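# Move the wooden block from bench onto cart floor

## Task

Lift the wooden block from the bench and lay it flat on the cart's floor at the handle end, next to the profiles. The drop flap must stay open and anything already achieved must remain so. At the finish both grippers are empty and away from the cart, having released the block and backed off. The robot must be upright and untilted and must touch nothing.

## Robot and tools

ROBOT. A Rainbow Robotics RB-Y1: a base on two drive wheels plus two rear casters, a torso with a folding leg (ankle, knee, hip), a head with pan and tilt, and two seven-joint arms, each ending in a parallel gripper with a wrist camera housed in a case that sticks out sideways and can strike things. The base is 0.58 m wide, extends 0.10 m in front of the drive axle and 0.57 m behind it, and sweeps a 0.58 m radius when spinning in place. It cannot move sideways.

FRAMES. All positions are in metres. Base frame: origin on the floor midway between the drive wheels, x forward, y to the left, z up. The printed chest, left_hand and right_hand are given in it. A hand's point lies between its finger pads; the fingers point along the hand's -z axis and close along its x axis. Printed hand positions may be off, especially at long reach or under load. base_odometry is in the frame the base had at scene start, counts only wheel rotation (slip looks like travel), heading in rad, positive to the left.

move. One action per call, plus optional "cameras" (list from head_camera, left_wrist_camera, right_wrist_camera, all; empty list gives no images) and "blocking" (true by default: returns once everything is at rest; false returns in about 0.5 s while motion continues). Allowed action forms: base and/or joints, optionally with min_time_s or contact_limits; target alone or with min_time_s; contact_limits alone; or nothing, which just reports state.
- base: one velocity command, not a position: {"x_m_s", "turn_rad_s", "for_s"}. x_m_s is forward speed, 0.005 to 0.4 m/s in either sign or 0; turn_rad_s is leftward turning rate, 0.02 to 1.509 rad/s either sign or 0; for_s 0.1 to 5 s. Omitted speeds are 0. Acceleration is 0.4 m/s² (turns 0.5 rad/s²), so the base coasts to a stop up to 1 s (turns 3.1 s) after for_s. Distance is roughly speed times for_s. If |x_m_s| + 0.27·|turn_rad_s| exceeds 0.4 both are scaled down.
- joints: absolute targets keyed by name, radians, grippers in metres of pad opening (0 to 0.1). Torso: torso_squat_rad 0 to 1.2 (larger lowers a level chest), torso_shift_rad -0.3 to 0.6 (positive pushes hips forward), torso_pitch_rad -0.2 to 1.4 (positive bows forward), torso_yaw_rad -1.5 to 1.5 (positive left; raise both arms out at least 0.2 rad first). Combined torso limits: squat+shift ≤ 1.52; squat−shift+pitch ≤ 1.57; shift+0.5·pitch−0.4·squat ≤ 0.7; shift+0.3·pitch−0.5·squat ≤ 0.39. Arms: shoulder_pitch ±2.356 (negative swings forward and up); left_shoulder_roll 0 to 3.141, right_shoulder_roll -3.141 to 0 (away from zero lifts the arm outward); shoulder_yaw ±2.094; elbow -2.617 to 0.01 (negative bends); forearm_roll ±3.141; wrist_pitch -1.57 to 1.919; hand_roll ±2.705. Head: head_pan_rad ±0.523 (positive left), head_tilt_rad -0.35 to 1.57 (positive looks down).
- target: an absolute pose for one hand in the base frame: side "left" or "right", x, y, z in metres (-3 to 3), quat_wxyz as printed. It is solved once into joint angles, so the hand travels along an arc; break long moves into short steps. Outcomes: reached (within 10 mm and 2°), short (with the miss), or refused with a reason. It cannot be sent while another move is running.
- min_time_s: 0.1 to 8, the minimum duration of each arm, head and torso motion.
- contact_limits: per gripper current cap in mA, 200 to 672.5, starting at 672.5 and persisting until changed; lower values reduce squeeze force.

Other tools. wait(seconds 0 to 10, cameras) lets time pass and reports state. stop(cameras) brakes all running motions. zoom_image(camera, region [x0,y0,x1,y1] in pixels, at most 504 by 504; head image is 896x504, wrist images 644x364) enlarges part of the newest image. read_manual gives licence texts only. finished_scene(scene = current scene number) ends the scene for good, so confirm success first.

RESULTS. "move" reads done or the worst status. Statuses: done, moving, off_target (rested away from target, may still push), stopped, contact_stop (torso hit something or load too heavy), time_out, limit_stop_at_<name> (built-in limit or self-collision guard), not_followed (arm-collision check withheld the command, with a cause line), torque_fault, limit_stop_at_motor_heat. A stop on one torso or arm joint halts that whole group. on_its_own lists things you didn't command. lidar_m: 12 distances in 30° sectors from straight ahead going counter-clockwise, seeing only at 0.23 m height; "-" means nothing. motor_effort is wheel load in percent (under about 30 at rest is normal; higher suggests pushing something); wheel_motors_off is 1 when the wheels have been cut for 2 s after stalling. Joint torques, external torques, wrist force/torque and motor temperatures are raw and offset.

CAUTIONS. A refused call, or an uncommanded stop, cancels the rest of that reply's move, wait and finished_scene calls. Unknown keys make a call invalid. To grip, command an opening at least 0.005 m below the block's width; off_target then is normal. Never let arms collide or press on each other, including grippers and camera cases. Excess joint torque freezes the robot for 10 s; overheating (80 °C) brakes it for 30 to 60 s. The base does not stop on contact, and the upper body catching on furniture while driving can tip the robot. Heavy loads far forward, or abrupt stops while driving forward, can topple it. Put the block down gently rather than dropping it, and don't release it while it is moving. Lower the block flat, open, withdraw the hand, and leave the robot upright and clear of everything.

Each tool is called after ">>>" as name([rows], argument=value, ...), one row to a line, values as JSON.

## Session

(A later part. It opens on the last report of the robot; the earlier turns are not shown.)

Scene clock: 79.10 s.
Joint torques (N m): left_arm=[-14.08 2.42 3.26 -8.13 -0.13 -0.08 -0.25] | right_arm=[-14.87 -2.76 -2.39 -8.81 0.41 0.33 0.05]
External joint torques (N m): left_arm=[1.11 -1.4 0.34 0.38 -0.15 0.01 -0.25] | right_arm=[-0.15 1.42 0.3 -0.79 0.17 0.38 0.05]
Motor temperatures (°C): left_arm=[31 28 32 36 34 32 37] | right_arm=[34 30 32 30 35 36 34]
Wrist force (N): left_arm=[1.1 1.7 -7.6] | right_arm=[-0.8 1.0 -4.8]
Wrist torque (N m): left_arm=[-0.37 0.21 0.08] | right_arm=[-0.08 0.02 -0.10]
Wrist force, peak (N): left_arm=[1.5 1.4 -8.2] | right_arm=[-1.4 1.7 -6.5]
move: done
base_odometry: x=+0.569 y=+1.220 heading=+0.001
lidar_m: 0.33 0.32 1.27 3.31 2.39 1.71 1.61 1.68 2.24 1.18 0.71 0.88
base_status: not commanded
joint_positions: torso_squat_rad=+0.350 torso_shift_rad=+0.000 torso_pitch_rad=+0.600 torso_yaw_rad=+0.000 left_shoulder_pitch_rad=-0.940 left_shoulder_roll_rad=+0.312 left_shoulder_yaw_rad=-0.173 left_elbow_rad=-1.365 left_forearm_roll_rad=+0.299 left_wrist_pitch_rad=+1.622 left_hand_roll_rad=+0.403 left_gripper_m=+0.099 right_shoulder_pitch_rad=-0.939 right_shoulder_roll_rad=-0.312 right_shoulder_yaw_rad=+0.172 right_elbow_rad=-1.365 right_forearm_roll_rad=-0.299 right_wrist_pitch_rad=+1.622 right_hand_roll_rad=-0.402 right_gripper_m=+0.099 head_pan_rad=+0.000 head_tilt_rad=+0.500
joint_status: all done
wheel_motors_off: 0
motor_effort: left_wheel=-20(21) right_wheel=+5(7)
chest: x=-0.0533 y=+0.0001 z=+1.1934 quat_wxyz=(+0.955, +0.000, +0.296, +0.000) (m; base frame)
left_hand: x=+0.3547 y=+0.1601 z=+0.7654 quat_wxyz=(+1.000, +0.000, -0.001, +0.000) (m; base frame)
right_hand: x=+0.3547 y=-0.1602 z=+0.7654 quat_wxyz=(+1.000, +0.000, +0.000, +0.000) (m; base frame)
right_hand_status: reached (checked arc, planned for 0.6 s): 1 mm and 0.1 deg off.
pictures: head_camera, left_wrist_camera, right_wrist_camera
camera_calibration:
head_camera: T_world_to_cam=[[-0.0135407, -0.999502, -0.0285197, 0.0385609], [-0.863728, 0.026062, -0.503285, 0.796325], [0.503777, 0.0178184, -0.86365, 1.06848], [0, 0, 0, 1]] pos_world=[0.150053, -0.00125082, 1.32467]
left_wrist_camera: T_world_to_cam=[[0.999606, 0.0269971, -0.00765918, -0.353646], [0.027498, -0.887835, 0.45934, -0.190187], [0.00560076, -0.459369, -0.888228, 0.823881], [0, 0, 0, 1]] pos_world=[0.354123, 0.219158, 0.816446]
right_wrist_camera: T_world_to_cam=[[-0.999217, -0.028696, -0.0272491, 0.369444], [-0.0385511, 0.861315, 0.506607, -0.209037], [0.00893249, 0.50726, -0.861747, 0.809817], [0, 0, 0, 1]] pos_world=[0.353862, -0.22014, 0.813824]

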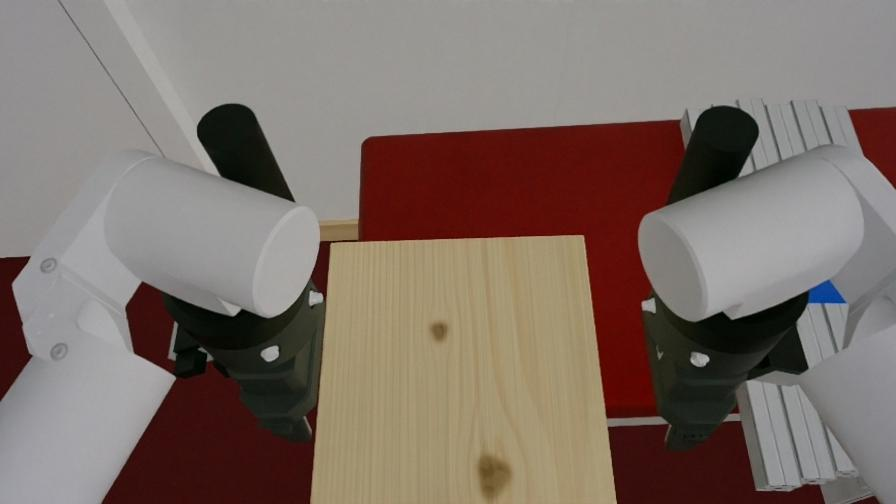

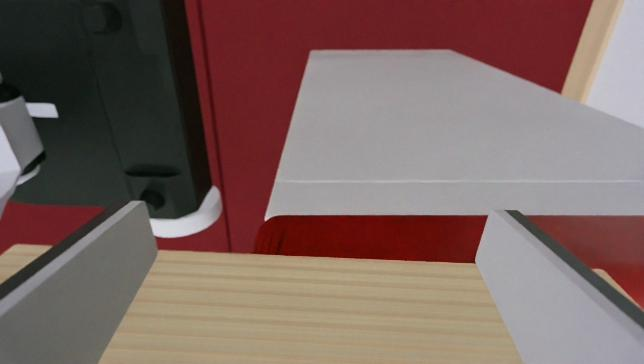

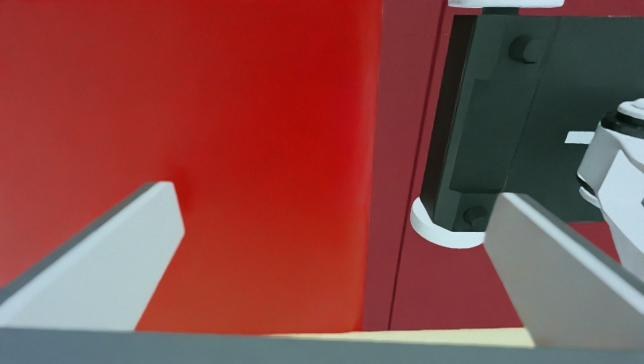

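>>> move(target={"side": "left", "x": 0.347, "y": 0.141, "z": 0.765, "quat_wxyz": [1, 0, 0, 0]}, cameras=[])

>>> move(target={"side": "right", "x": 0.347, "y": -0.141, "z": 0.765, "quat_wxyz": [1, 0, 0, 0]})

Scene clock: 82.53 s.
Joint torques (N m): left_arm=[-14.13 1.22 2.34 -8.6 0.27 -0.14 -0.14] | right_arm=[-15.07 -3.29 -2.3 -8.77 0.28 0.12 0.02]
External joint torques (N m): left_arm=[0.91 -1.63 -0.35 -0.02 0.25 -0.06 -0.14] | right_arm=[-0.34 0.89 0.38 -0.75 0.04 0.15 0.02]
Motor temperatures (°C): left_arm=[31 28 32 36 34 32 37] | right_arm=[34 30 32 30 35 36 34]
Wrist force (N): left_arm=[0.9 1.3 -7.1] | right_arm=[-0.4 0.8 -4.9]
Wrist torque (N m): left_arm=[-0.31 0.18 0.10] | right_arm=[-0.05 0.05 -0.10]
Wrist force, peak (N): left_arm=[3.4 14.0 -5.6] | right_arm=[-0.7 1.4 -5.6]
move: done
base_odometry: x=+0.569 y=+1.220 heading=+0.001
lidar_m: 0.33 0.33 1.28 3.32 2.39 1.70 1.62 1.69 2.26 1.17 0.71 0.88
base_status: not commanded
joint_positions: torso_squat_rad=+0.350 torso_shift_rad=+0.000 torso_pitch_rad=+0.600 torso_yaw_rad=+0.000 left_shoulder_pitch_rad=-0.935 left_shoulder_roll_rad=+0.278 left_shoulder_yaw_rad=-0.199 left_elbow_rad=-1.384 left_forearm_roll_rad=+0.275 left_wrist_pitch_rad=+1.633 left_hand_roll_rad=+0.439 left_gripper_m=+0.099 right_shoulder_pitch_rad=-0.939 right_shoulder_roll_rad=-0.312 right_shoulder_yaw_rad=+0.172 right_elbow_rad=-1.365 right_forearm_roll_rad=-0.299 right_wrist_pitch_rad=+1.622 right_hand_roll_rad=-0.402 right_gripper_m=+0.099 head_pan_rad=+0.000 head_tilt_rad=+0.500
joint_status: all done
wheel_motors_off: 0
motor_effort: left_wheel=-18(21) right_wheel=+4(6)
chest: x=-0.0533 y=+0.0001 z=+1.1934 quat_wxyz=(+0.955, +0.000, +0.296, +0.000) (m; base frame)
left_hand: x=+0.3473 y=+0.1413 z=+0.7653 quat_wxyz=(+1.000, -0.001, +0.000, +0.000) (m; base frame)
left_hand_status: reached (checked arc, planned for 0.2 s): 1 mm and 0.1 deg off.
right_hand: x=+0.3546 y=-0.1602 z=+0.7654 quat_wxyz=(+1.000, +0.000, +0.000, +0.000) (m; base frame)
pictures: none
No camera images: "cameras" was empty.

Scene clock: 83.33 s.
Joint torques (N m): left_arm=[-14.15 1.51 2.78 -8.31 0.1 -0.3 -0.18] | right_arm=[-14.35 -3.21 -2.31 -8.95 0.36 0.02 0.07]
External joint torques (N m): left_arm=[0.89 -1.34 0.09 0.27 0.08 -0.21 -0.18] | right_arm=[0.24 0.03 0.16 -0.86 0.12 0.06 0.07]
Motor temperatures (°C): left_arm=[31 28 32 36 34 32 37] | right_arm=[34 30 32 30 35 36 34]
Wrist force (N): left_arm=[1.2 1.7 -7.5] | right_arm=[-0.8 1.1 -5.0]
Wrist torque (N m): left_arm=[-0.33 0.23 0.08] | right_arm=[-0.09 0.01 -0.09]
Wrist force, peak (N): left_arm=[1.3 2.1 -8.5] | right_arm=[-1.7 1.1 -6.7]
move: done
base_odometry: x=+0.569 y=+1.220 heading=+0.001
lidar_m: 0.33 0.33 1.27 3.31 2.40 1.70 1.62 1.68 2.25 1.17 0.71 0.87
base_status: not commanded
joint_positions: torso_squat_rad=+0.350 torso_shift_rad=+0.000 torso_pitch_rad=+0.600 torso_yaw_rad=+0.000 left_shoulder_pitch_rad=-0.935 left_shoulder_roll_rad=+0.278 left_shoulder_yaw_rad=-0.199 left_elbow_rad=-1.384 left_forearm_roll_rad=+0.275 left_wrist_pitch_rad=+1.633 left_hand_roll_rad=+0.439 left_gripper_m=+0.099 right_shoulder_pitch_rad=-0.935 right_shoulder_roll_rad=-0.278 right_shoulder_yaw_rad=+0.198 right_elbow_rad=-1.384 right_forearm_roll_rad=-0.275 right_wrist_pitch_rad=+1.633 right_hand_roll_rad=-0.439 right_gripper_m=+0.099 head_pan_rad=+0.000 head_tilt_rad=+0.500
joint_status: all done
wheel_motors_off: 0
motor_effort: left_wheel=-19(21) right_wheel=+3(6)
chest: x=-0.0533 y=+0.0001 z=+1.1934 quat_wxyz=(+0.955, +0.000, +0.296, +0.000) (m; base frame)
left_hand: x=+0.3473 y=+0.1412 z=+0.7653 quat_wxyz=(+1.000, -0.001, +0.000, +0.000) (m; base frame)
right_hand: x=+0.3472 y=-0.1411 z=+0.7652 quat_wxyz=(+1.000, +0.001, +0.000, +0.000) (m; base frame)
right_hand_status: reached (checked arc, planned for 0.2 s): 0 mm and 0.1 deg off.
pictures: head_camera, left_wrist_camera, right_wrist_camera
camera_calibration:
head_camera: T_world_to_cam=[[-0.0134501, -0.999504, -0.0284688, 0.0384795], [-0.863728, 0.0259581, -0.503289, 0.796331], [0.503778, 0.01782, -0.863649, 1.06848], [0, 0, 0, 1]] pos_world=[0.150053, -0.00125113, 1.32467]
left_wrist_camera: T_world_to_cam=[[0.999603, 0.0268283, -0.00863049, -0.344915], [0.0277881, -0.887221, 0.460506, -0.207761], [0.00469744, -0.460563, -0.887615, 0.815163], [0, 0, 0, 1]] pos_world=[0.346722, 0.200358, 0.816249]
right_wrist_camera: T_world_to_cam=[[-0.999227, -0.0292482, -0.026258, 0.361672], [-0.0385378, 0.86043, 0.508109, -0.226997], [0.00773191, 0.508729, -0.860892, 0.800088], [0, 0, 0, 1]] pos_world=[0.346458, -0.201134, 0.813625]

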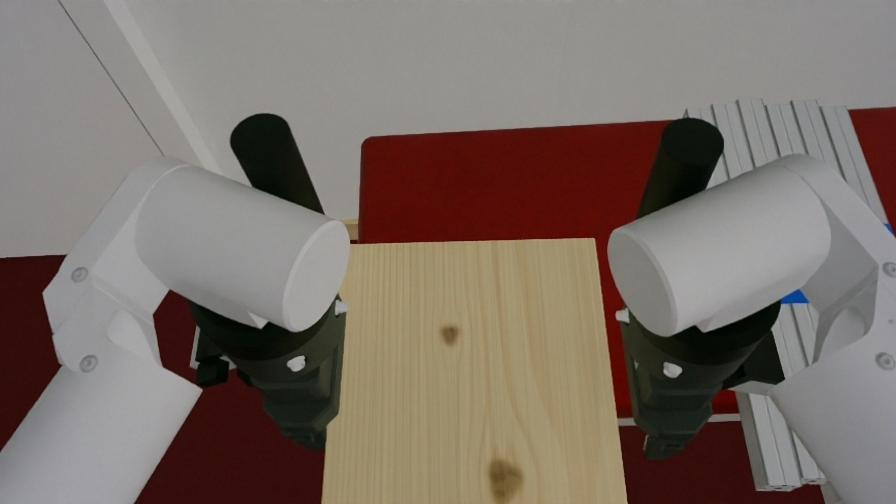

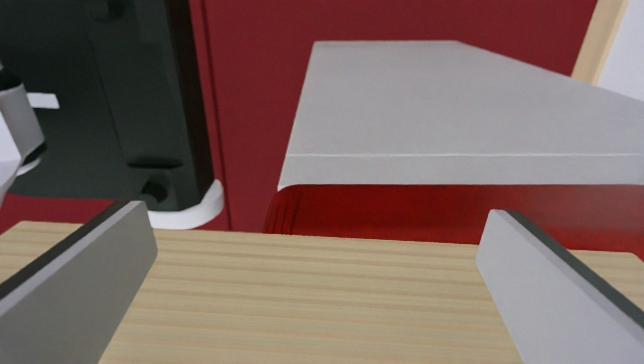

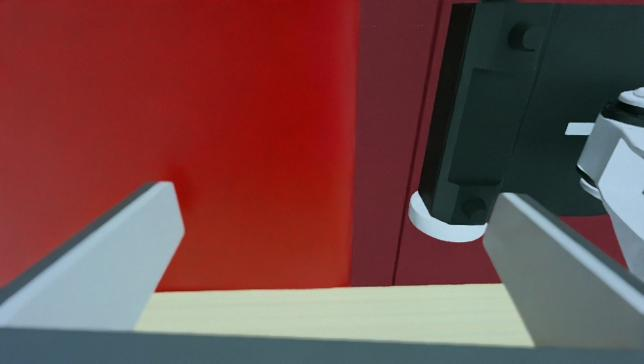

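>>> move(joints={"left_shoulder_roll_rad": 0.256, "left_shoulder_yaw_rad": -0.216, "left_forearm_roll_rad": 0.259, "left_hand_roll_rad": 0.461, "right_shoulder_roll_rad": -0.256, "right_shoulder_yaw_rad": 0.215, "right_forearm_roll_rad": -0.259, "right_hand_roll_rad": -0.461}, min_time_s=0.6)

Scene clock: 86.30 s.
Joint torques (N m): left_arm=[-17.04 -15.89 -3.26 -10.9 6.71 -3.31 1.4] | right_arm=[-17.5 13.76 1.89 -11.55 -4.72 -2.28 -1.37]
External joint torques (N m): left_arm=[-2.08 -18.24 -5.82 -2.29 6.7 -3.24 1.4] | right_arm=[-2.97 16.5 4.23 -3.45 -4.97 -2.25 -1.37]
Motor temperatures (°C): left_arm=[31 28 32 36 34 32 37] | right_arm=[34 30 32 30 35 36 34]
Wrist force (N): left_arm=[1.5 37.0 -2.2] | right_arm=[-0.5 -28.2 -3.3]
Wrist torque (N m): left_arm=[-1.13 0.12 -1.42] | right_arm=[0.93 0.11 1.16]
Wrist force, peak (N): left_arm=[0.7 38.6 -2.3] | right_arm=[-1.2 -29.9 -3.2]
move: done
base_odometry: x=+0.569 y=+1.220 heading=+0.001
lidar_m: 0.33 0.32 1.28 3.31 2.40 1.69 1.62 1.69 2.23 1.17 0.71 0.87
base_status: not commanded
joint_positions: torso_squat_rad=+0.350 torso_shift_rad=+0.000 torso_pitch_rad=+0.600 torso_yaw_rad=+0.000 left_shoulder_pitch_rad=-0.934 left_shoulder_roll_rad=+0.260 left_shoulder_yaw_rad=-0.214 left_elbow_rad=-1.384 left_forearm_roll_rad=+0.257 left_wrist_pitch_rad=+1.634 left_hand_roll_rad=+0.461 left_gripper_m=+0.099 right_shoulder_pitch_rad=-0.934 right_shoulder_roll_rad=-0.260 right_shoulder_yaw_rad=+0.214 right_elbow_rad=-1.383 right_forearm_roll_rad=-0.258 right_wrist_pitch_rad=+1.634 right_hand_roll_rad=-0.461 right_gripper_m=+0.099 head_pan_rad=+0.000 head_tilt_rad=+0.500
joint_status: all done
wheel_motors_off: 0
motor_effort: left_wheel=-19(20) right_wheel=+5(6)
chest: x=-0.0533 y=+0.0001 z=+1.1935 quat_wxyz=(+0.955, +0.000, +0.295, +0.000) (m; base frame)
left_hand: x=+0.3434 y=+0.1327 z=+0.7635 quat_wxyz=(+1.000, +0.002, +0.000, +0.002) (m; base frame)
right_hand: x=+0.3432 y=-0.1322 z=+0.7633 quat_wxyz=(+1.000, -0.001, +0.001, -0.002) (m; base frame)
pictures: head_camera, left_wrist_camera, right_wrist_camera
camera_calibration:
head_camera: T_world_to_cam=[[-0.0133972, -0.999502, -0.0285592, 0.0386925], [-0.863661, 0.0259604, -0.503404, 0.796434], [0.503895, 0.0179212, -0.863579, 1.0685], [0, 0, 0, 1]] pos_world=[0.149953, -0.00115138, 1.32477]
left_wrist_camera: T_world_to_cam=[[0.999504, 0.0299781, -0.00967595, -0.340314], [0.0310915, -0.889457, 0.45596, -0.21176], [0.00506247, -0.456035, -0.889948, 0.810702], [0, 0, 0, 1]] pos_world=[0.342625, 0.191558, 0.814743]
right_wrist_camera: T_world_to_cam=[[-0.999365, -0.0256845, -0.0247101, 0.357161], [-0.0346445, 0.862846, 0.504278, -0.231881], [0.00836894, 0.504814, -0.863188, 0.794933], [0, 0, 0, 1]] pos_world=[0.342248, -0.192042, 0.811934]

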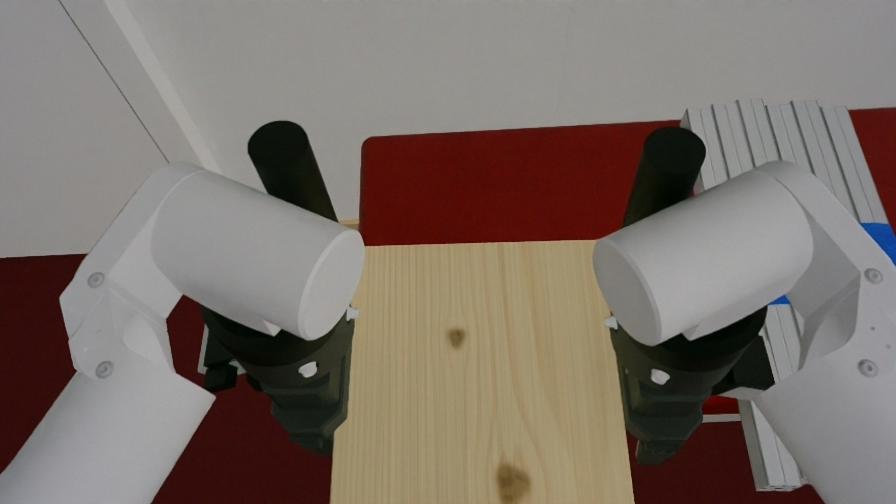

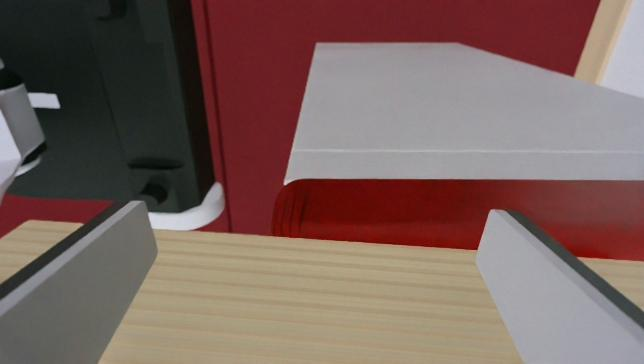

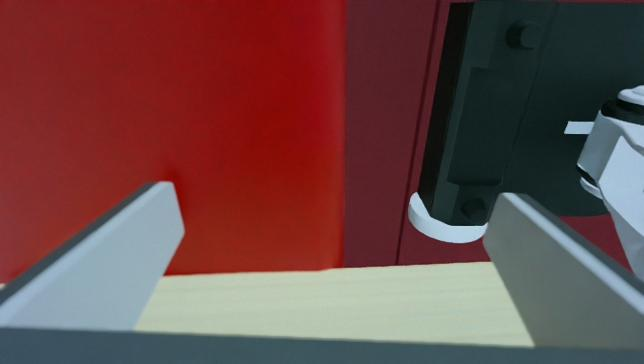

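>>> move(joints={"left_shoulder_roll_rad": 0.248, "left_shoulder_yaw_rad": -0.222, "left_forearm_roll_rad": 0.253, "left_hand_roll_rad": 0.467, "right_shoulder_roll_rad": -0.248, "right_shoulder_yaw_rad": 0.221, "right_forearm_roll_rad": -0.253, "right_hand_roll_rad": -0.467}, min_time_s=0.4, cameras=[])

>>> move(joints={"torso_squat_rad": 0.29}, min_time_s=1.0)

Scene clock: 89.17 s.
Joint torques (N m): left_arm=[-17.93 -29.08 -7.36 -12.07 12.2 -4.8 3.16] | right_arm=[-18.9 28.56 6.17 -13.45 -9.83 -3.97 -2.25]
External joint torques (N m): left_arm=[-2.98 -31.31 -9.87 -3.46 12.2 -4.72 3.16] | right_arm=[-4.38 31.18 8.48 -5.34 -10.08 -3.94 -2.25]
Motor temperatures (°C): left_arm=[31 28 32 36 34 33 37] | right_arm=[34 30 32 31 36 36 34]
Wrist force (N): left_arm=[4.2 62.7 3.3] | right_arm=[4.2 -54.5 0.2]
Wrist torque (N m): left_arm=[-1.83 -0.52 -2.83] | right_arm=[1.86 0.31 2.02]
Wrist force, peak (N): left_arm=[4.8 64.4 2.6] | right_arm=[3.3 -55.7 0.1]
move: done
base_odometry: x=+0.569 y=+1.220 heading=+0.001
lidar_m: 0.33 0.32 1.27 3.33 2.38 1.69 1.62 1.69 2.25 1.17 0.71 0.88
base_status: not commanded
joint_positions: torso_squat_rad=+0.350 torso_shift_rad=+0.000 torso_pitch_rad=+0.600 torso_yaw_rad=+0.000 left_shoulder_pitch_rad=-0.934 left_shoulder_roll_rad=+0.256 left_shoulder_yaw_rad=-0.219 left_elbow_rad=-1.383 left_forearm_roll_rad=+0.250 left_wrist_pitch_rad=+1.634 left_hand_roll_rad=+0.466 left_gripper_m=+0.099 right_shoulder_pitch_rad=-0.933 right_shoulder_roll_rad=-0.256 right_shoulder_yaw_rad=+0.219 right_elbow_rad=-1.383 right_forearm_roll_rad=-0.251 right_wrist_pitch_rad=+1.634 right_hand_roll_rad=-0.466 right_gripper_m=+0.099 head_pan_rad=+0.000 head_tilt_rad=+0.500
joint_status: all done
wheel_motors_off: 0
motor_effort: left_wheel=-19(20) right_wheel=+4(4)
chest: x=-0.0535 y=+0.0001 z=+1.1935 quat_wxyz=(+0.955, +0.000, +0.295, +0.000) (m; base frame)
left_hand: x=+0.3424 y=+0.1309 z=+0.7630 quat_wxyz=(+1.000, +0.004, +0.000, +0.002) (m; base frame)
right_hand: x=+0.3423 y=-0.1307 z=+0.7629 quat_wxyz=(+1.000, -0.004, +0.000, -0.002) (m; base frame)
pictures: none
No camera images: "cameras" was empty.

Scene clock: 90.43 s.
Joint torques (N m): left_arm=[-24.37 -25.72 -5 -16.84 11 -4.88 2.54] | right_arm=[-25.23 28.49 4.99 -17.87 -9.69 -4.04 -2.36]
External joint torques (N m): left_arm=[-9.47 -27.92 -7.5 -8.24 11 -4.81 2.54] | right_arm=[-10.77 31.1 7.3 -9.77 -9.94 -4.02 -2.36]
Motor temperatures (°C): left_arm=[31 28 32 36 34 33 37] | right_arm=[34 30 32 31 36 36 34]
Wrist force (N): left_arm=[2.5 53.1 -17.2] | right_arm=[0.6 -50.8 -16.4]
Wrist torque (N m): left_arm=[-1.18 0.01 -2.25] | right_arm=[1.26 -0.29 2.02]
Wrist force, peak (N): left_arm=[3.9 63.1 2.5] | right_arm=[4.5 -54.1 -1.1]
move: done
base_odometry: x=+0.569 y=+1.220 heading=+0.001
lidar_m: 0.33 0.31 1.29 3.32 2.38 1.69 1.61 1.68 2.25 1.18 0.72 0.87
base_status: not commanded
joint_positions: torso_squat_rad=+0.290 torso_shift_rad=+0.000 torso_pitch_rad=+0.601 torso_yaw_rad=+0.000 left_shoulder_pitch_rad=-0.932 left_shoulder_roll_rad=+0.255 left_shoulder_yaw_rad=-0.220 left_elbow_rad=-1.382 left_forearm_roll_rad=+0.250 left_wrist_pitch_rad=+1.634 left_hand_roll_rad=+0.466 left_gripper_m=+0.099 right_shoulder_pitch_rad=-0.932 right_shoulder_roll_rad=-0.256 right_shoulder_yaw_rad=+0.219 right_elbow_rad=-1.382 right_forearm_roll_rad=-0.251 right_wrist_pitch_rad=+1.634 right_hand_roll_rad=-0.466 right_gripper_m=+0.099 head_pan_rad=+0.000 head_tilt_rad=+0.500
joint_status: all done
wheel_motors_off: 0
motor_effort: left_wheel=-20(21) right_wheel=+3(5)
chest: x=-0.0529 y=+0.0001 z=+1.2065 quat_wxyz=(+0.955, +0.000, +0.296, +0.000) (m; base frame)
left_hand: x=+0.3413 y=+0.1307 z=+0.7747 quat_wxyz=(+1.000, +0.004, +0.002, +0.002) (m; base frame)
right_hand: x=+0.3413 y=-0.1312 z=+0.7746 quat_wxyz=(+1.000, -0.004, +0.002, -0.002) (m; base frame)
pictures: head_camera, left_wrist_camera, right_wrist_camera
camera_calibration:
head_camera: T_world_to_cam=[[-0.0134728, -0.999504, -0.0284631, 0.0389522], [-0.864065, 0.0259629, -0.50271, 0.80258], [0.503199, 0.0178211, -0.863987, 1.08], [0, 0, 0, 1]] pos_world=[0.150554, -0.00115112, 1.33767]
left_wrist_camera: T_world_to_cam=[[0.999464, 0.0301454, -0.0127725, -0.335698], [0.0326625, -0.891338, 0.452162, -0.21585], [0.00224598, -0.452337, -0.891844, 0.821813], [0, 0, 0, 1]] pos_world=[0.340723, 0.189461, 0.826241]
right_wrist_camera: T_world_to_cam=[[-0.999458, -0.0248526, -0.0216067, 0.353403], [-0.0323254, 0.865695, 0.499527, -0.235236], [0.00629024, 0.499955, -0.866029, 0.806449], [0, 0, 0, 1]] pos_world=[0.340535, -0.190763, 0.82355]

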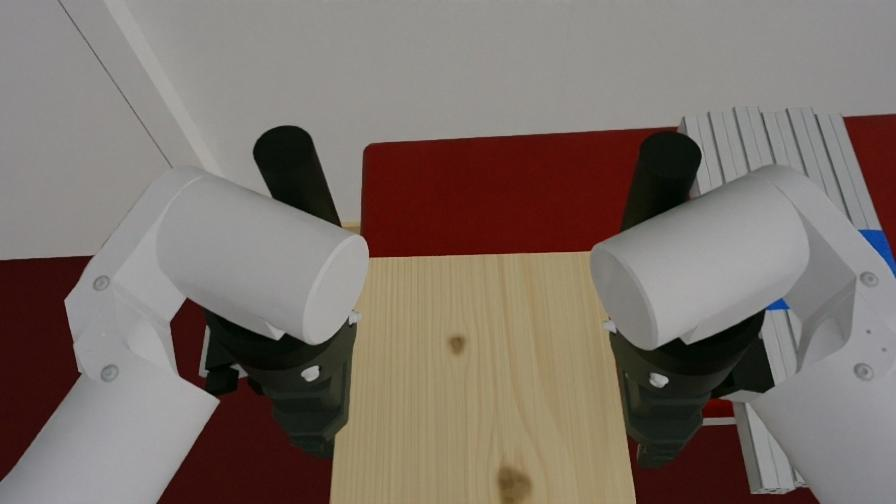

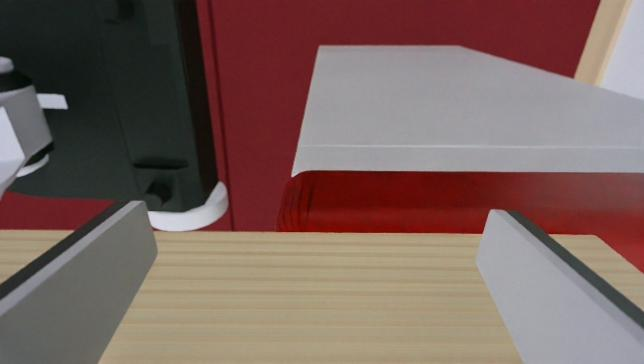

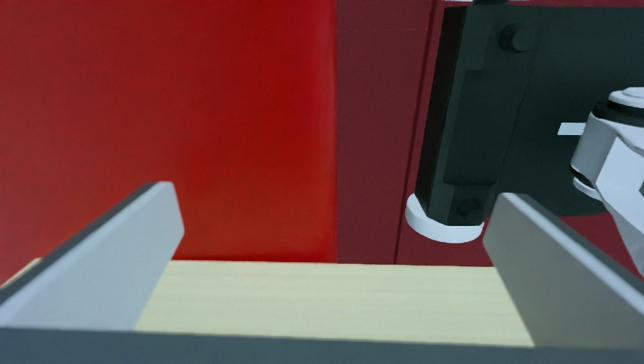

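>>> move(joints={"torso_squat_rad": 0.1})

Scene clock: 93.07 s.
Joint torques (N m): left_arm=[-25.1 -25.58 -3.99 -16.78 10.83 -5.06 2.67] | right_arm=[-25.53 28.72 4.32 -17.95 -9.85 -3.81 -2.25]
External joint torques (N m): left_arm=[-10.2 -27.77 -6.5 -8.17 10.82 -4.99 2.67] | right_arm=[-11.06 31.33 6.63 -9.85 -10.1 -3.79 -2.25]
Motor temperatures (°C): left_arm=[31 28 32 36 35 33 38] | right_arm=[34 30 32 31 36 36 34]
Wrist force (N): left_arm=[0.4 54.0 -16.5] | right_arm=[2.2 -51.9 -16.0]
Wrist torque (N m): left_arm=[-1.24 -0.32 -2.87] | right_arm=[1.29 -0.33 2.05]
Wrist force, peak (N): left_arm=[0.1 55.2 -15.7] | right_arm=[3.1 -52.0 -15.8]
move: done
base_odometry: x=+0.569 y=+1.220 heading=+0.001
lidar_m: 0.33 0.33 1.28 3.31 2.39 1.71 1.61 1.68 2.26 1.17 0.71 0.88
base_status: not commanded
joint_positions: torso_squat_rad=+0.100 torso_shift_rad=+0.000 torso_pitch_rad=+0.601 torso_yaw_rad=+0.000 left_shoulder_pitch_rad=-0.932 left_shoulder_roll_rad=+0.255 left_shoulder_yaw_rad=-0.220 left_elbow_rad=-1.382 left_forearm_roll_rad=+0.250 left_wrist_pitch_rad=+1.634 left_hand_roll_rad=+0.466 left_gripper_m=+0.099 right_shoulder_pitch_rad=-0.932 right_shoulder_roll_rad=-0.256 right_shoulder_yaw_rad=+0.219 right_elbow_rad=-1.382 right_forearm_roll_rad=-0.251 right_wrist_pitch_rad=+1.634 right_hand_roll_rad=-0.466 right_gripper_m=+0.099 head_pan_rad=+0.000 head_tilt_rad=+0.500
joint_status: all done
wheel_motors_off: 0
motor_effort: left_wheel=-21(22) right_wheel=+3(5)
chest: x=-0.0529 y=+0.0001 z=+1.2323 quat_wxyz=(+0.955, +0.000, +0.296, +0.000) (m; base frame)
left_hand: x=+0.3412 y=+0.1307 z=+0.8004 quat_wxyz=(+1.000, +0.004, +0.002, +0.002) (m; base frame)
right_hand: x=+0.3413 y=-0.1312 z=+0.8003 quat_wxyz=(+1.000, -0.004, +0.002, -0.002) (m; base frame)
pictures: head_camera, left_wrist_camera, right_wrist_camera
camera_calibration:
head_camera: T_world_to_cam=[[-0.0134692, -0.999504, -0.0284611, 0.039679], [-0.864065, 0.0259588, -0.50271, 0.815414], [0.503199, 0.0178211, -0.863987, 1.10225], [0, 0, 0, 1]] pos_world=[0.150454, -0.00115113, 1.36337]
left_wrist_camera: T_world_to_cam=[[0.999465, 0.0300091, -0.0130348, -0.335018], [0.0326598, -0.891403, 0.452033, -0.227433], [0.00194582, -0.452217, -0.891906, 0.844821], [0, 0, 0, 1]] pos_world=[0.340623, 0.189361, 0.851941]
right_wrist_camera: T_world_to_cam=[[-0.999458, -0.0248526, -0.0216067, 0.353858], [-0.0323254, 0.865695, 0.499527, -0.248077], [0.00629024, 0.499955, -0.866029, 0.828706], [0, 0, 0, 1]] pos_world=[0.340435, -0.190763, 0.84925]

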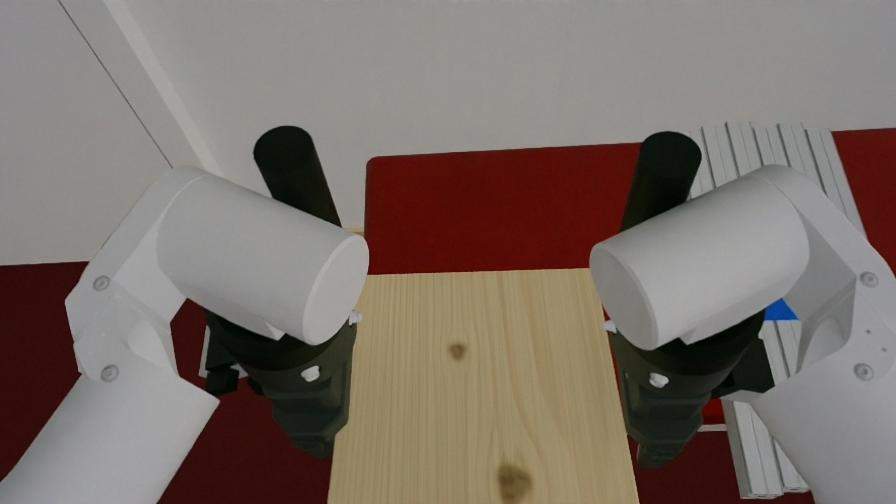

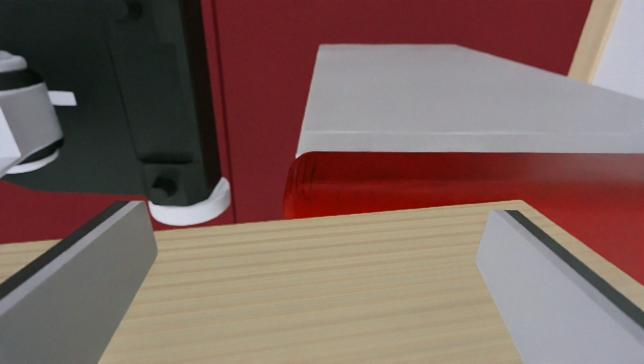

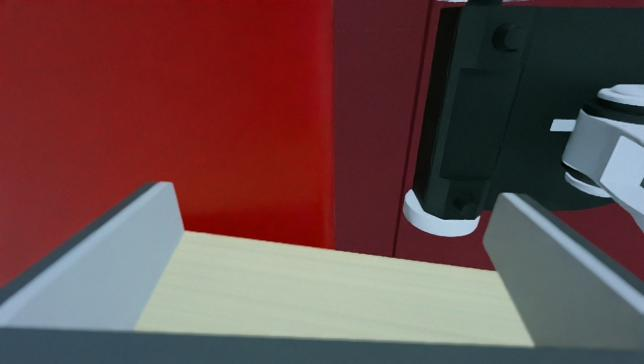

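>>> wait(seconds=0.1)

Scene clock: 94.90 s.
Joint torques (N m): left_arm=[-24.89 -25.27 -4.21 -17 10.86 -5.13 2.69] | right_arm=[-25.1 28.52 4.77 -17.95 -9.74 -3.79 -2.25]
External joint torques (N m): left_arm=[-10 -27.46 -6.71 -8.39 10.85 -5.06 2.69] | right_arm=[-10.64 31.13 7.07 -9.85 -9.99 -3.77 -2.25]
Motor temperatures (°C): left_arm=[31 28 32 36 35 33 38] | right_arm=[34 31 32 31 37 36 34]
Wrist force (N): left_arm=[0.9 54.0 -16.9] | right_arm=[2.3 -51.3 -16.5]
Wrist torque (N m): left_arm=[-1.27 -0.22 -2.88] | right_arm=[1.28 -0.30 1.99]
Wrist force, peak (N): left_arm=[0.9 55.0 -16.8] | right_arm=[2.8 -51.8 -17.0]
base_odometry: x=+0.569 y=+1.220 heading=+0.001
lidar_m: 0.33 0.33 1.27 3.32 2.38 1.70 1.61 1.69 2.25 1.17 0.72 0.87
base_status: not commanded
joint_positions: torso_squat_rad=+0.100 torso_shift_rad=+0.000 torso_pitch_rad=+0.601 torso_yaw_rad=+0.000 left_shoulder_pitch_rad=-0.932 left_shoulder_roll_rad=+0.255 left_shoulder_yaw_rad=-0.220 left_elbow_rad=-1.382 left_forearm_roll_rad=+0.250 left_wrist_pitch_rad=+1.634 left_hand_roll_rad=+0.466 left_gripper_m=+0.099 right_shoulder_pitch_rad=-0.932 right_shoulder_roll_rad=-0.256 right_shoulder_yaw_rad=+0.219 right_elbow_rad=-1.382 right_forearm_roll_rad=-0.251 right_wrist_pitch_rad=+1.634 right_hand_roll_rad=-0.466 right_gripper_m=+0.099 head_pan_rad=+0.000 head_tilt_rad=+0.500
joint_status: all done
wheel_motors_off: 0
motor_effort: left_wheel=-21(22) right_wheel=+3(5)
chest: x=-0.0529 y=+0.0001 z=+1.2323 quat_wxyz=(+0.955, +0.000, +0.296, +0.000) (m; base frame)
left_hand: x=+0.3412 y=+0.1307 z=+0.8004 quat_wxyz=(+1.000, +0.004, +0.002, +0.002) (m; base frame)
right_hand: x=+0.3413 y=-0.1312 z=+0.8003 quat_wxyz=(+1.000, -0.004, +0.002, -0.002) (m; base frame)
wait: 0.10 s; at rest from the start
pictures: head_camera, left_wrist_camera, right_wrist_camera
camera_calibration:
head_camera: T_world_to_cam=[[-0.0134692, -0.999504, -0.0284611, 0.039679], [-0.864065, 0.0259588, -0.50271, 0.815414], [0.503199, 0.0178211, -0.863987, 1.10225], [0, 0, 0, 1]] pos_world=[0.150454, -0.00115113, 1.36337]
left_wrist_camera: T_world_to_cam=[[0.999465, 0.0300091, -0.0130348, -0.335018], [0.0326598, -0.891403, 0.452033, -0.227433], [0.00194582, -0.452217, -0.891906, 0.844821], [0, 0, 0, 1]] pos_world=[0.340623, 0.189361, 0.851941]
right_wrist_camera: T_world_to_cam=[[-0.999458, -0.0248526, -0.0216067, 0.353858], [-0.0323254, 0.865695, 0.499527, -0.248077], [0.00629024, 0.499955, -0.866029, 0.828706], [0, 0, 0, 1]] pos_world=[0.340435, -0.190763, 0.84925]

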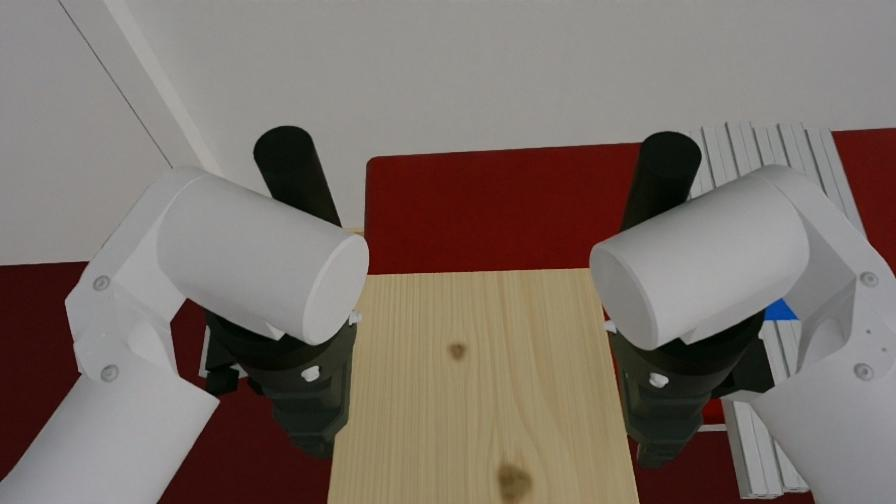

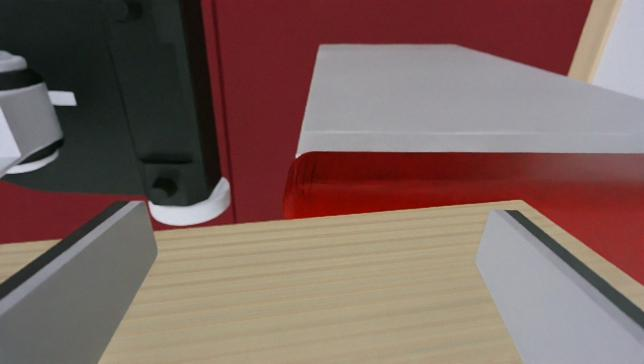

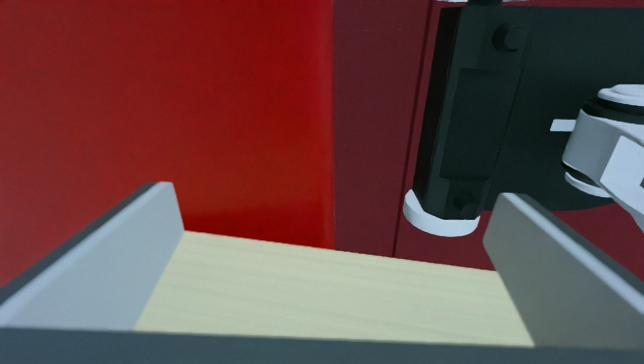

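>>> move(base={"x_m_s": -0.3, "for_s": 1.833}, joints={"left_wrist_pitch_rad": 1.556, "right_wrist_pitch_rad": 1.556, "left_forearm_roll_rad": 0.214, "right_forearm_roll_rad": -0.214}, min_time_s=2)

Scene clock: 159.67 s.
Joint torques (N m): left_arm=[-14.69 0.49 2.33 -8.89 -0.43 -0.77 0.24] | right_arm=[-16.63 -0.47 -1.43 -9.27 0.56 -0.21 -0.37]
External joint torques (N m): left_arm=[0.42 -1.58 -0.15 -0.1 -0.38 -0.53 0.24] | right_arm=[-1.96 2.02 0.85 -1 0.25 -0.03 -0.37]
Motor temperatures (°C): left_arm=[32 29 32 38 38 33 38] | right_arm=[36 32 32 33 39 37 34]
Wrist force (N): left_arm=[0.3 1.2 -7.5] | right_arm=[-0.9 1.0 -4.9]
Wrist torque (N m): left_arm=[-0.27 0.15 0.07] | right_arm=[-0.08 0.05 -0.05]
Wrist force, peak (N): left_arm=[-2.9 56.5 -18.2] | right_arm=[-2.3 -53.6 -17.0]
move: done
base_odometry: x=+0.019 y=+1.219 heading=+0.002
lidar_m: 0.87 1.51 2.03 4.38 1.57 1.12 1.07 1.13 1.50 3.79 1.33 1.08
base_status: done (sent for 1.83 of 1.83 s)
joint_positions: torso_squat_rad=+0.100 torso_shift_rad=+0.000 torso_pitch_rad=+0.600 torso_yaw_rad=+0.000 left_shoulder_pitch_rad=-0.935 left_shoulder_roll_rad=+0.248 left_shoulder_yaw_rad=-0.222 left_elbow_rad=-1.384 left_forearm_roll_rad=+0.214 left_wrist_pitch_rad=+1.556 left_hand_roll_rad=+0.467 left_gripper_m=+0.099 right_shoulder_pitch_rad=-0.934 right_shoulder_roll_rad=-0.248 right_shoulder_yaw_rad=+0.221 right_elbow_rad=-1.384 right_forearm_roll_rad=-0.214 right_wrist_pitch_rad=+1.556 right_hand_roll_rad=-0.467 right_gripper_m=+0.099 head_pan_rad=+0.000 head_tilt_rad=+0.500
joint_status: all done
wheel_motors_off: 0
motor_effort: left_wheel=+8(44) right_wheel=-8(30)
chest: x=-0.0533 y=+0.0001 z=+1.2324 quat_wxyz=(+0.955, +0.000, +0.295, +0.000) (m; base frame)
left_hand: x=+0.3612 y=+0.1253 z=+0.8029 quat_wxyz=(+0.999, -0.001, -0.042, +0.000) (m; base frame)
right_hand: x=+0.3611 y=-0.1255 z=+0.8027 quat_wxyz=(+0.999, +0.001, -0.042, +0.000) (m; base frame)
pictures: head_camera, left_wrist_camera, right_wrist_camera
camera_calibration:
head_camera: T_world_to_cam=[[-0.0134512, -0.999504, -0.02847, 0.0396916], [-0.863684, 0.0259613, -0.503364, 0.816052], [0.503854, 0.0178183, -0.863605, 1.10209], [0, 0, 0, 1]] pos_world=[0.150053, -0.00115112, 1.36367]
left_wrist_camera: T_world_to_cam=[[0.996778, 0.026727, 0.075627, -0.424615], [-0.0112387, -0.887015, 0.461604, -0.226394], [0.0794196, -0.460967, -0.883856, 0.811173], [0, 0, 0, 1]] pos_world=[0.35628, 0.184457, 0.853577]
right_wrist_camera: T_world_to_cam=[[-0.99351, -0.0280082, -0.110245, 0.442424], [-0.0800832, 0.860524, 0.503076, -0.239877], [0.0807785, 0.50864, -0.857182, 0.794949], [0, 0, 0, 1]] pos_world=[0.356128, -0.185531, 0.850867]

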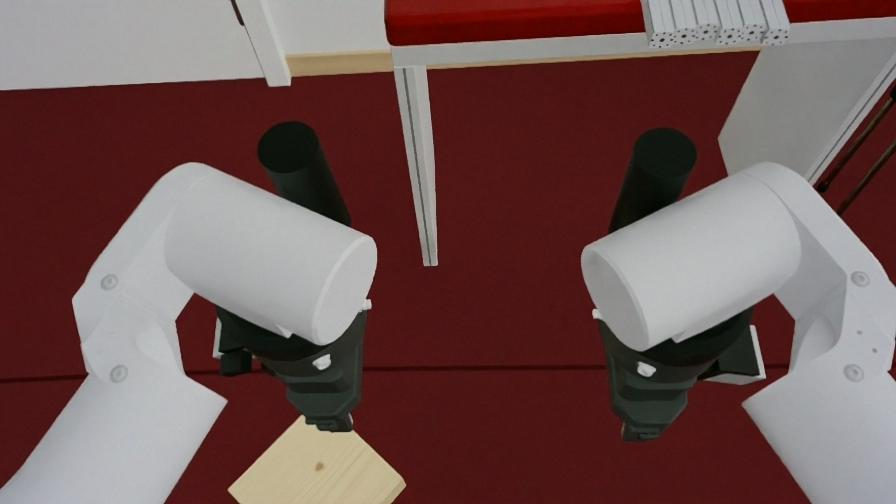

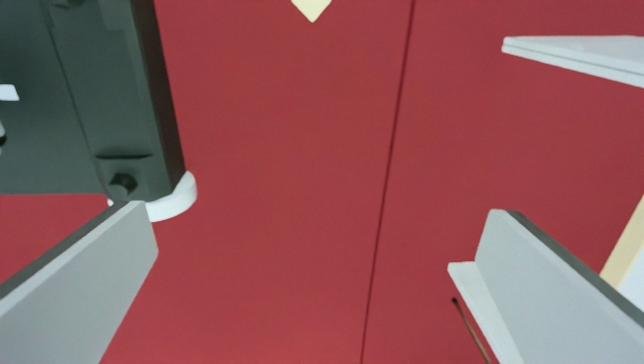

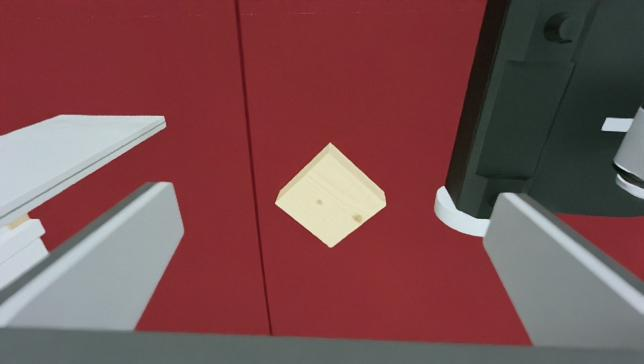

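>>> move(base={"turn_rad_s": 0.6, "for_s": 1.26}, joints={"torso_pitch_rad": 0.69, "head_tilt_rad": 0.5, "left_shoulder_pitch_rad": -0.9, "left_elbow_rad": -0.5, "left_wrist_pitch_rad": 0.71, "left_shoulder_roll_rad": 0.3, "left_shoulder_yaw_rad": 0, "left_forearm_roll_rad": 0, "left_hand_roll_rad": 0, "right_shoulder_pitch_rad": -0.9, "right_elbow_rad": -0.5, "right_wrist_pitch_rad": 0.71, "right_shoulder_roll_rad": -0.3, "right_shoulder_yaw_rad": 0, "right_forearm_roll_rad": 0, "right_hand_roll_rad": 0})

Scene clock: 183.33 s.
Joint torques (N m): left_arm=[-8.91 4.51 2.25 -4.26 -0.18 -0.08 0.23] | right_arm=[-8.81 -6.45 -2.03 -4.24 0.23 0.1 -0.4]
External joint torques (N m): left_arm=[0.07 -1.81 1.32 0.16 0.07 -0.03 0.23] | right_arm=[-0.16 0.08 -1.21 -0.14 -0.18 0.09 -0.4]
Motor temperatures (°C): left_arm=[32 29 32 37 36 33 38] | right_arm=[35 31 32 32 37 37 34]
Wrist force (N): left_arm=[1.7 -0.3 -7.5] | right_arm=[-0.3 2.9 -5.1]
Wrist torque (N m): left_arm=[-0.17 0.22 0.07] | right_arm=[-0.24 0.06 -0.10]
Wrist force, peak (N): left_arm=[0.3 1.7 -9.0] | right_arm=[-2.3 0.6 -6.1]
move: done
base_odometry: x=+0.019 y=+1.219 heading=+0.761
lidar_m: 1.67 2.78 2.40 1.29 1.07 1.06 1.21 2.01 1.69 1.10 1.21 0.87
base_status: done (sent for 1.27 of 1.27 s)
joint_positions: torso_squat_rad=+0.100 torso_shift_rad=+0.000 torso_pitch_rad=+0.690 torso_yaw_rad=+0.000 left_shoulder_pitch_rad=-0.900 left_shoulder_roll_rad=+0.300 left_shoulder_yaw_rad=+0.000 left_elbow_rad=-0.500 left_forearm_roll_rad=+0.000 left_wrist_pitch_rad=+0.710 left_hand_roll_rad=+0.000 left_gripper_m=+0.099 right_shoulder_pitch_rad=-0.900 right_shoulder_roll_rad=-0.300 right_shoulder_yaw_rad=+0.000 right_elbow_rad=-0.500 right_forearm_roll_rad=+0.000 right_wrist_pitch_rad=+0.710 right_hand_roll_rad=+0.000 right_gripper_m=+0.099 head_pan_rad=+0.000 head_tilt_rad=+0.500
joint_status: all done
wheel_motors_off: 0
motor_effort: left_wheel=+0(45) right_wheel=+16(46)
chest: x=-0.0310 y=+0.0001 z=+1.2156 quat_wxyz=(+0.941, +0.000, +0.338, +0.000) (m; base frame)
left_hand: x=+0.2584 y=+0.3224 z=+0.5788 quat_wxyz=(+0.987, +0.110, +0.003, -0.116) (m; base frame)
right_hand: x=+0.2583 y=-0.3221 z=+0.5788 quat_wxyz=(+0.987, -0.110, +0.003, +0.116) (m; base frame)
pictures: head_camera, left_wrist_camera, right_wrist_camera
camera_calibration:
head_camera: T_world_to_cam=[[-0.0160498, -0.999502, -0.0271858, 0.0378981], [-0.905455, 0.0260624, -0.423641, 0.728671], [0.424139, 0.0178162, -0.905422, 1.12477], [0, 0, 0, 1]] pos_world=[0.183329, -0.00115081, 1.32812]
left_wrist_camera: T_world_to_cam=[[0.979178, -0.199998, -0.0348124, -0.168942], [-0.184846, -0.949275, 0.254379, 0.235544], [-0.0839217, -0.242647, -0.966478, 0.73175], [0, 0, 0, 1]] pos_world=[0.270373, 0.367365, 0.641422]
right_wrist_camera: T_world_to_cam=[[-0.965333, -0.260704, 0.0128655, 0.156657], [-0.244159, 0.919302, 0.308658, 0.207639], [-0.0922957, 0.294816, -0.951086, 0.741537], [0, 0, 0, 1]] pos_world=[0.270364, -0.368659, 0.639161]

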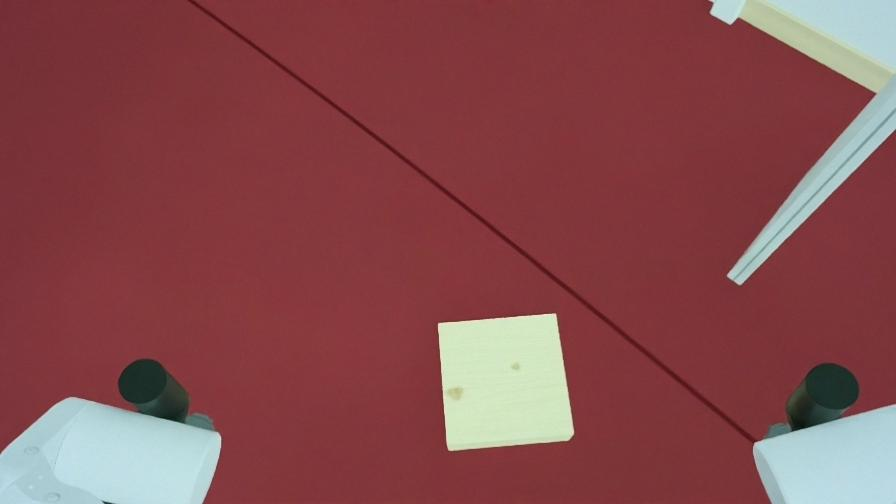

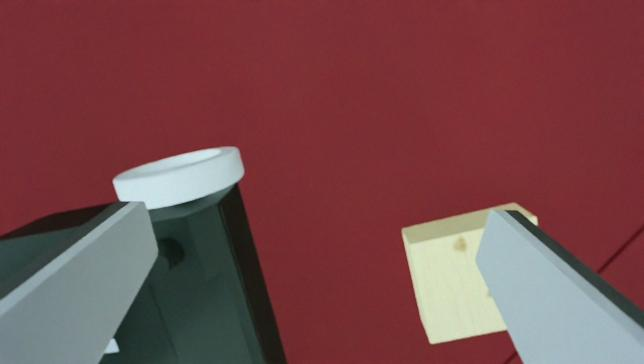

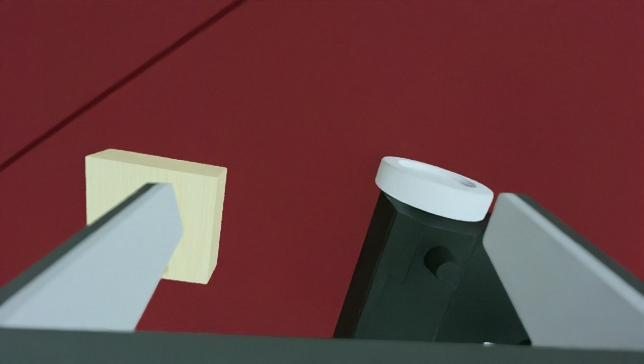

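>>> move(base={"turn_rad_s": 0.7, "for_s": 1.05}, cameras=[])

>>> move(base={"x_m_s": -0.3, "for_s": 0.717}, cameras=[])

>>> move(base={"turn_rad_s": -0.7, "for_s": 1.0}, joints={"torso_squat_rad": 1.18, "torso_shift_rad": 0.31, "head_tilt_rad": 0.35}, cameras=["head_camera"])

Scene clock: 193.43 s.
Joint torques (N m): left_arm=[-8.44 4.54 2.02 -4.3 -0.26 -0.05 0.08] | right_arm=[-8.81 -6.18 -1.8 -4.21 0.27 0.05 -0.27]
External joint torques (N m): left_arm=[0.53 -1.78 1.09 0.12 -0.01 -0.01 0.08] | right_arm=[-0.17 0.35 -0.98 -0.11 -0.14 0.04 -0.27]
Motor temperatures (°C): left_arm=[31 29 32 37 35 33 37] | right_arm=[35 31 32 32 36 36 34]
Wrist force (N): left_arm=[1.1 -0.3 -7.7] | right_arm=[-0.6 2.7 -4.8]
Wrist torque (N m): left_arm=[-0.18 0.15 0.09] | right_arm=[-0.23 0.04 -0.10]
Wrist force, peak (N): left_arm=[2.3 -0.4 -8.4] | right_arm=[-0.7 3.2 -5.7]
move: done
base_odometry: x=+0.019 y=+1.219 heading=+1.329
lidar_m: 2.99 2.17 1.25 1.06 1.06 1.23 2.15 1.55 1.11 1.33 0.87 1.70
base_status: done (sent for 1.07 of 1.07 s)
joint_positions: torso_squat_rad=+0.100 torso_shift_rad=+0.000 torso_pitch_rad=+0.690 torso_yaw_rad=+0.000 left_shoulder_pitch_rad=-0.900 left_shoulder_roll_rad=+0.300 left_shoulder_yaw_rad=+0.000 left_elbow_rad=-0.500 left_forearm_roll_rad=+0.000 left_wrist_pitch_rad=+0.710 left_hand_roll_rad=+0.000 left_gripper_m=+0.099 right_shoulder_pitch_rad=-0.900 right_shoulder_roll_rad=-0.300 right_shoulder_yaw_rad=+0.000 right_elbow_rad=-0.500 right_forearm_roll_rad=+0.000 right_wrist_pitch_rad=+0.710 right_hand_roll_rad=+0.000 right_gripper_m=+0.099 head_pan_rad=+0.000 head_tilt_rad=+0.500
joint_status: not commanded
wheel_motors_off: 0
motor_effort: left_wheel=-1(18) right_wheel=+21(36)
chest: x=-0.0310 y=+0.0001 z=+1.2156 quat_wxyz=(+0.941, +0.000, +0.338, +0.000) (m; base frame)
left_hand: x=+0.2584 y=+0.3223 z=+0.5788 quat_wxyz=(+0.987, +0.110, +0.003, -0.116) (m; base frame)
right_hand: x=+0.2583 y=-0.3221 z=+0.5788 quat_wxyz=(+0.987, -0.110, +0.003, +0.116) (m; base frame)
pictures: none
No camera images: "cameras" was empty.

Scene clock: 195.43 s.
Joint torques (N m): left_arm=[-9 4.59 2.04 -4.25 -0.21 -0.31 0.11] | right_arm=[-8.74 -6.33 -1.93 -4.35 0.17 0.11 -0.32]
External joint torques (N m): left_arm=[-0.01 -1.73 1.11 0.17 0.04 -0.26 0.11] | right_arm=[-0.1 0.2 -1.11 -0.25 -0.24 0.11 -0.32]
Motor temperatures (°C): left_arm=[31 29 32 37 35 33 37] | right_arm=[35 31 32 32 36 36 34]
Wrist force (N): left_arm=[0.8 -0.7 -7.6] | right_arm=[-0.3 2.6 -5.4]
Wrist torque (N m): left_arm=[-0.12 0.16 0.07] | right_arm=[-0.20 0.06 -0.09]
Wrist force, peak (N): left_arm=[1.3 -1.0 -8.5] | right_arm=[-0.1 2.7 -5.7]
move: done
base_odometry: x=-0.032 y=+1.010 heading=+1.330
lidar_m: 3.11 2.04 1.18 1.01 1.00 1.18 2.04 1.65 1.26 1.04 0.96 1.79
base_status: done (sent for 0.73 of 0.73 s)
joint_positions: torso_squat_rad=+0.100 torso_shift_rad=+0.000 torso_pitch_rad=+0.690 torso_yaw_rad=+0.000 left_shoulder_pitch_rad=-0.900 left_shoulder_roll_rad=+0.300 left_shoulder_yaw_rad=+0.000 left_elbow_rad=-0.500 left_forearm_roll_rad=+0.000 left_wrist_pitch_rad=+0.710 left_hand_roll_rad=+0.000 left_gripper_m=+0.099 right_shoulder_pitch_rad=-0.900 right_shoulder_roll_rad=-0.300 right_shoulder_yaw_rad=+0.000 right_elbow_rad=-0.500 right_forearm_roll_rad=+0.000 right_wrist_pitch_rad=+0.710 right_hand_roll_rad=+0.000 right_gripper_m=+0.099 head_pan_rad=+0.000 head_tilt_rad=+0.500
joint_status: not commanded
wheel_motors_off: 0
motor_effort: left_wheel=+14(37) right_wheel=-15(31)
chest: x=-0.0311 y=+0.0001 z=+1.2157 quat_wxyz=(+0.941, +0.000, +0.338, +0.000) (m; base frame)
left_hand: x=+0.2584 y=+0.3223 z=+0.5788 quat_wxyz=(+0.987, +0.110, +0.003, -0.116) (m; base frame)
right_hand: x=+0.2582 y=-0.3222 z=+0.5788 quat_wxyz=(+0.987, -0.110, +0.003, +0.116) (m; base frame)
pictures: none
No camera images: "cameras" was empty.

Scene clock: 199.87 s.
Joint torques (N m): left_arm=[-8.59 5 2.12 -4.4 -0.3 -0.18 0.05] | right_arm=[-9.21 -6.49 -2.31 -4.27 0.27 0.01 -0.4]
External joint torques (N m): left_arm=[0.38 -1.32 1.2 0.02 -0.05 -0.13 0.05] | right_arm=[-0.58 0.04 -1.49 -0.17 -0.14 0 -0.4]
Motor temperatures (°C): left_arm=[31 28 32 37 35 33 37] | right_arm=[35 31 32 32 36 36 34]
Wrist force (N): left_arm=[0.8 -0.1 -7.6] | right_arm=[-0.4 2.7 -5.2]
Wrist torque (N m): left_arm=[-0.22 0.15 0.09] | right_arm=[-0.22 0.04 -0.08]
Wrist force, peak (N): left_arm=[1.5 0.9 -8.4] | right_arm=[-0.5 2.8 -5.8]
move: done
base_odometry: x=-0.032 y=+1.010 heading=+0.831
lidar_m: 1.78 3.25 1.97 1.15 0.99 1.00 1.18 2.12 1.59 1.19 1.05 0.96
base_status: done (sent for 1 of 1 s)
joint_positions: torso_squat_rad=+1.180 torso_shift_rad=+0.310 torso_pitch_rad=+0.690 torso_yaw_rad=+0.000 left_shoulder_pitch_rad=-0.900 left_shoulder_roll_rad=+0.300 left_shoulder_yaw_rad=+0.000 left_elbow_rad=-0.500 left_forearm_roll_rad=+0.000 left_wrist_pitch_rad=+0.710 left_hand_roll_rad=+0.000 left_gripper_m=+0.099 right_shoulder_pitch_rad=-0.900 right_shoulder_roll_rad=-0.300 right_shoulder_yaw_rad=+0.000 right_elbow_rad=-0.500 right_forearm_roll_rad=+0.000 right_wrist_pitch_rad=+0.710 right_hand_roll_rad=+0.000 right_gripper_m=+0.099 head_pan_rad=+0.000 head_tilt_rad=+0.350
joint_status: all done
wheel_motors_off: 0
motor_effort: left_wheel=+17(42) right_wheel=-5(34)
chest: x=+0.0503 y=+0.0000 z=+0.7731 quat_wxyz=(+0.941, +0.000, +0.338, +0.000) (m; base frame)
left_hand: x=+0.3397 y=+0.3222 z=+0.1362 quat_wxyz=(+0.987, +0.110, +0.003, -0.116) (m; base frame)
right_hand: x=+0.3396 y=-0.3222 z=+0.1362 quat_wxyz=(+0.987, -0.110, +0.003, +0.116) (m; base frame)
pictures: head_camera
camera_calibration:
head_camera: T_world_to_cam=[[-0.0118056, -0.999501, -0.0292816, 0.0281602], [-0.831956, 0.0260634, -0.554229, 0.719791], [0.554716, 0.0178179, -0.831849, 0.596967], [0, 0, 0, 1]] pos_world=[0.26802, -0.00125081, 0.89634]

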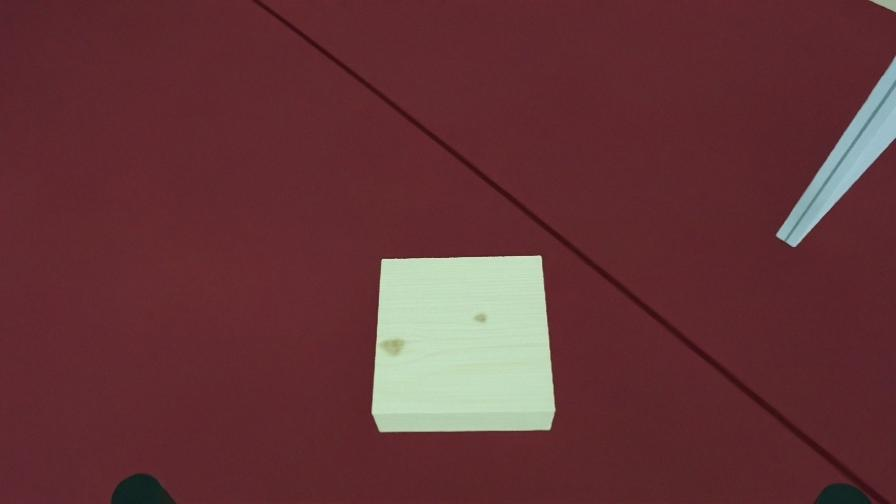

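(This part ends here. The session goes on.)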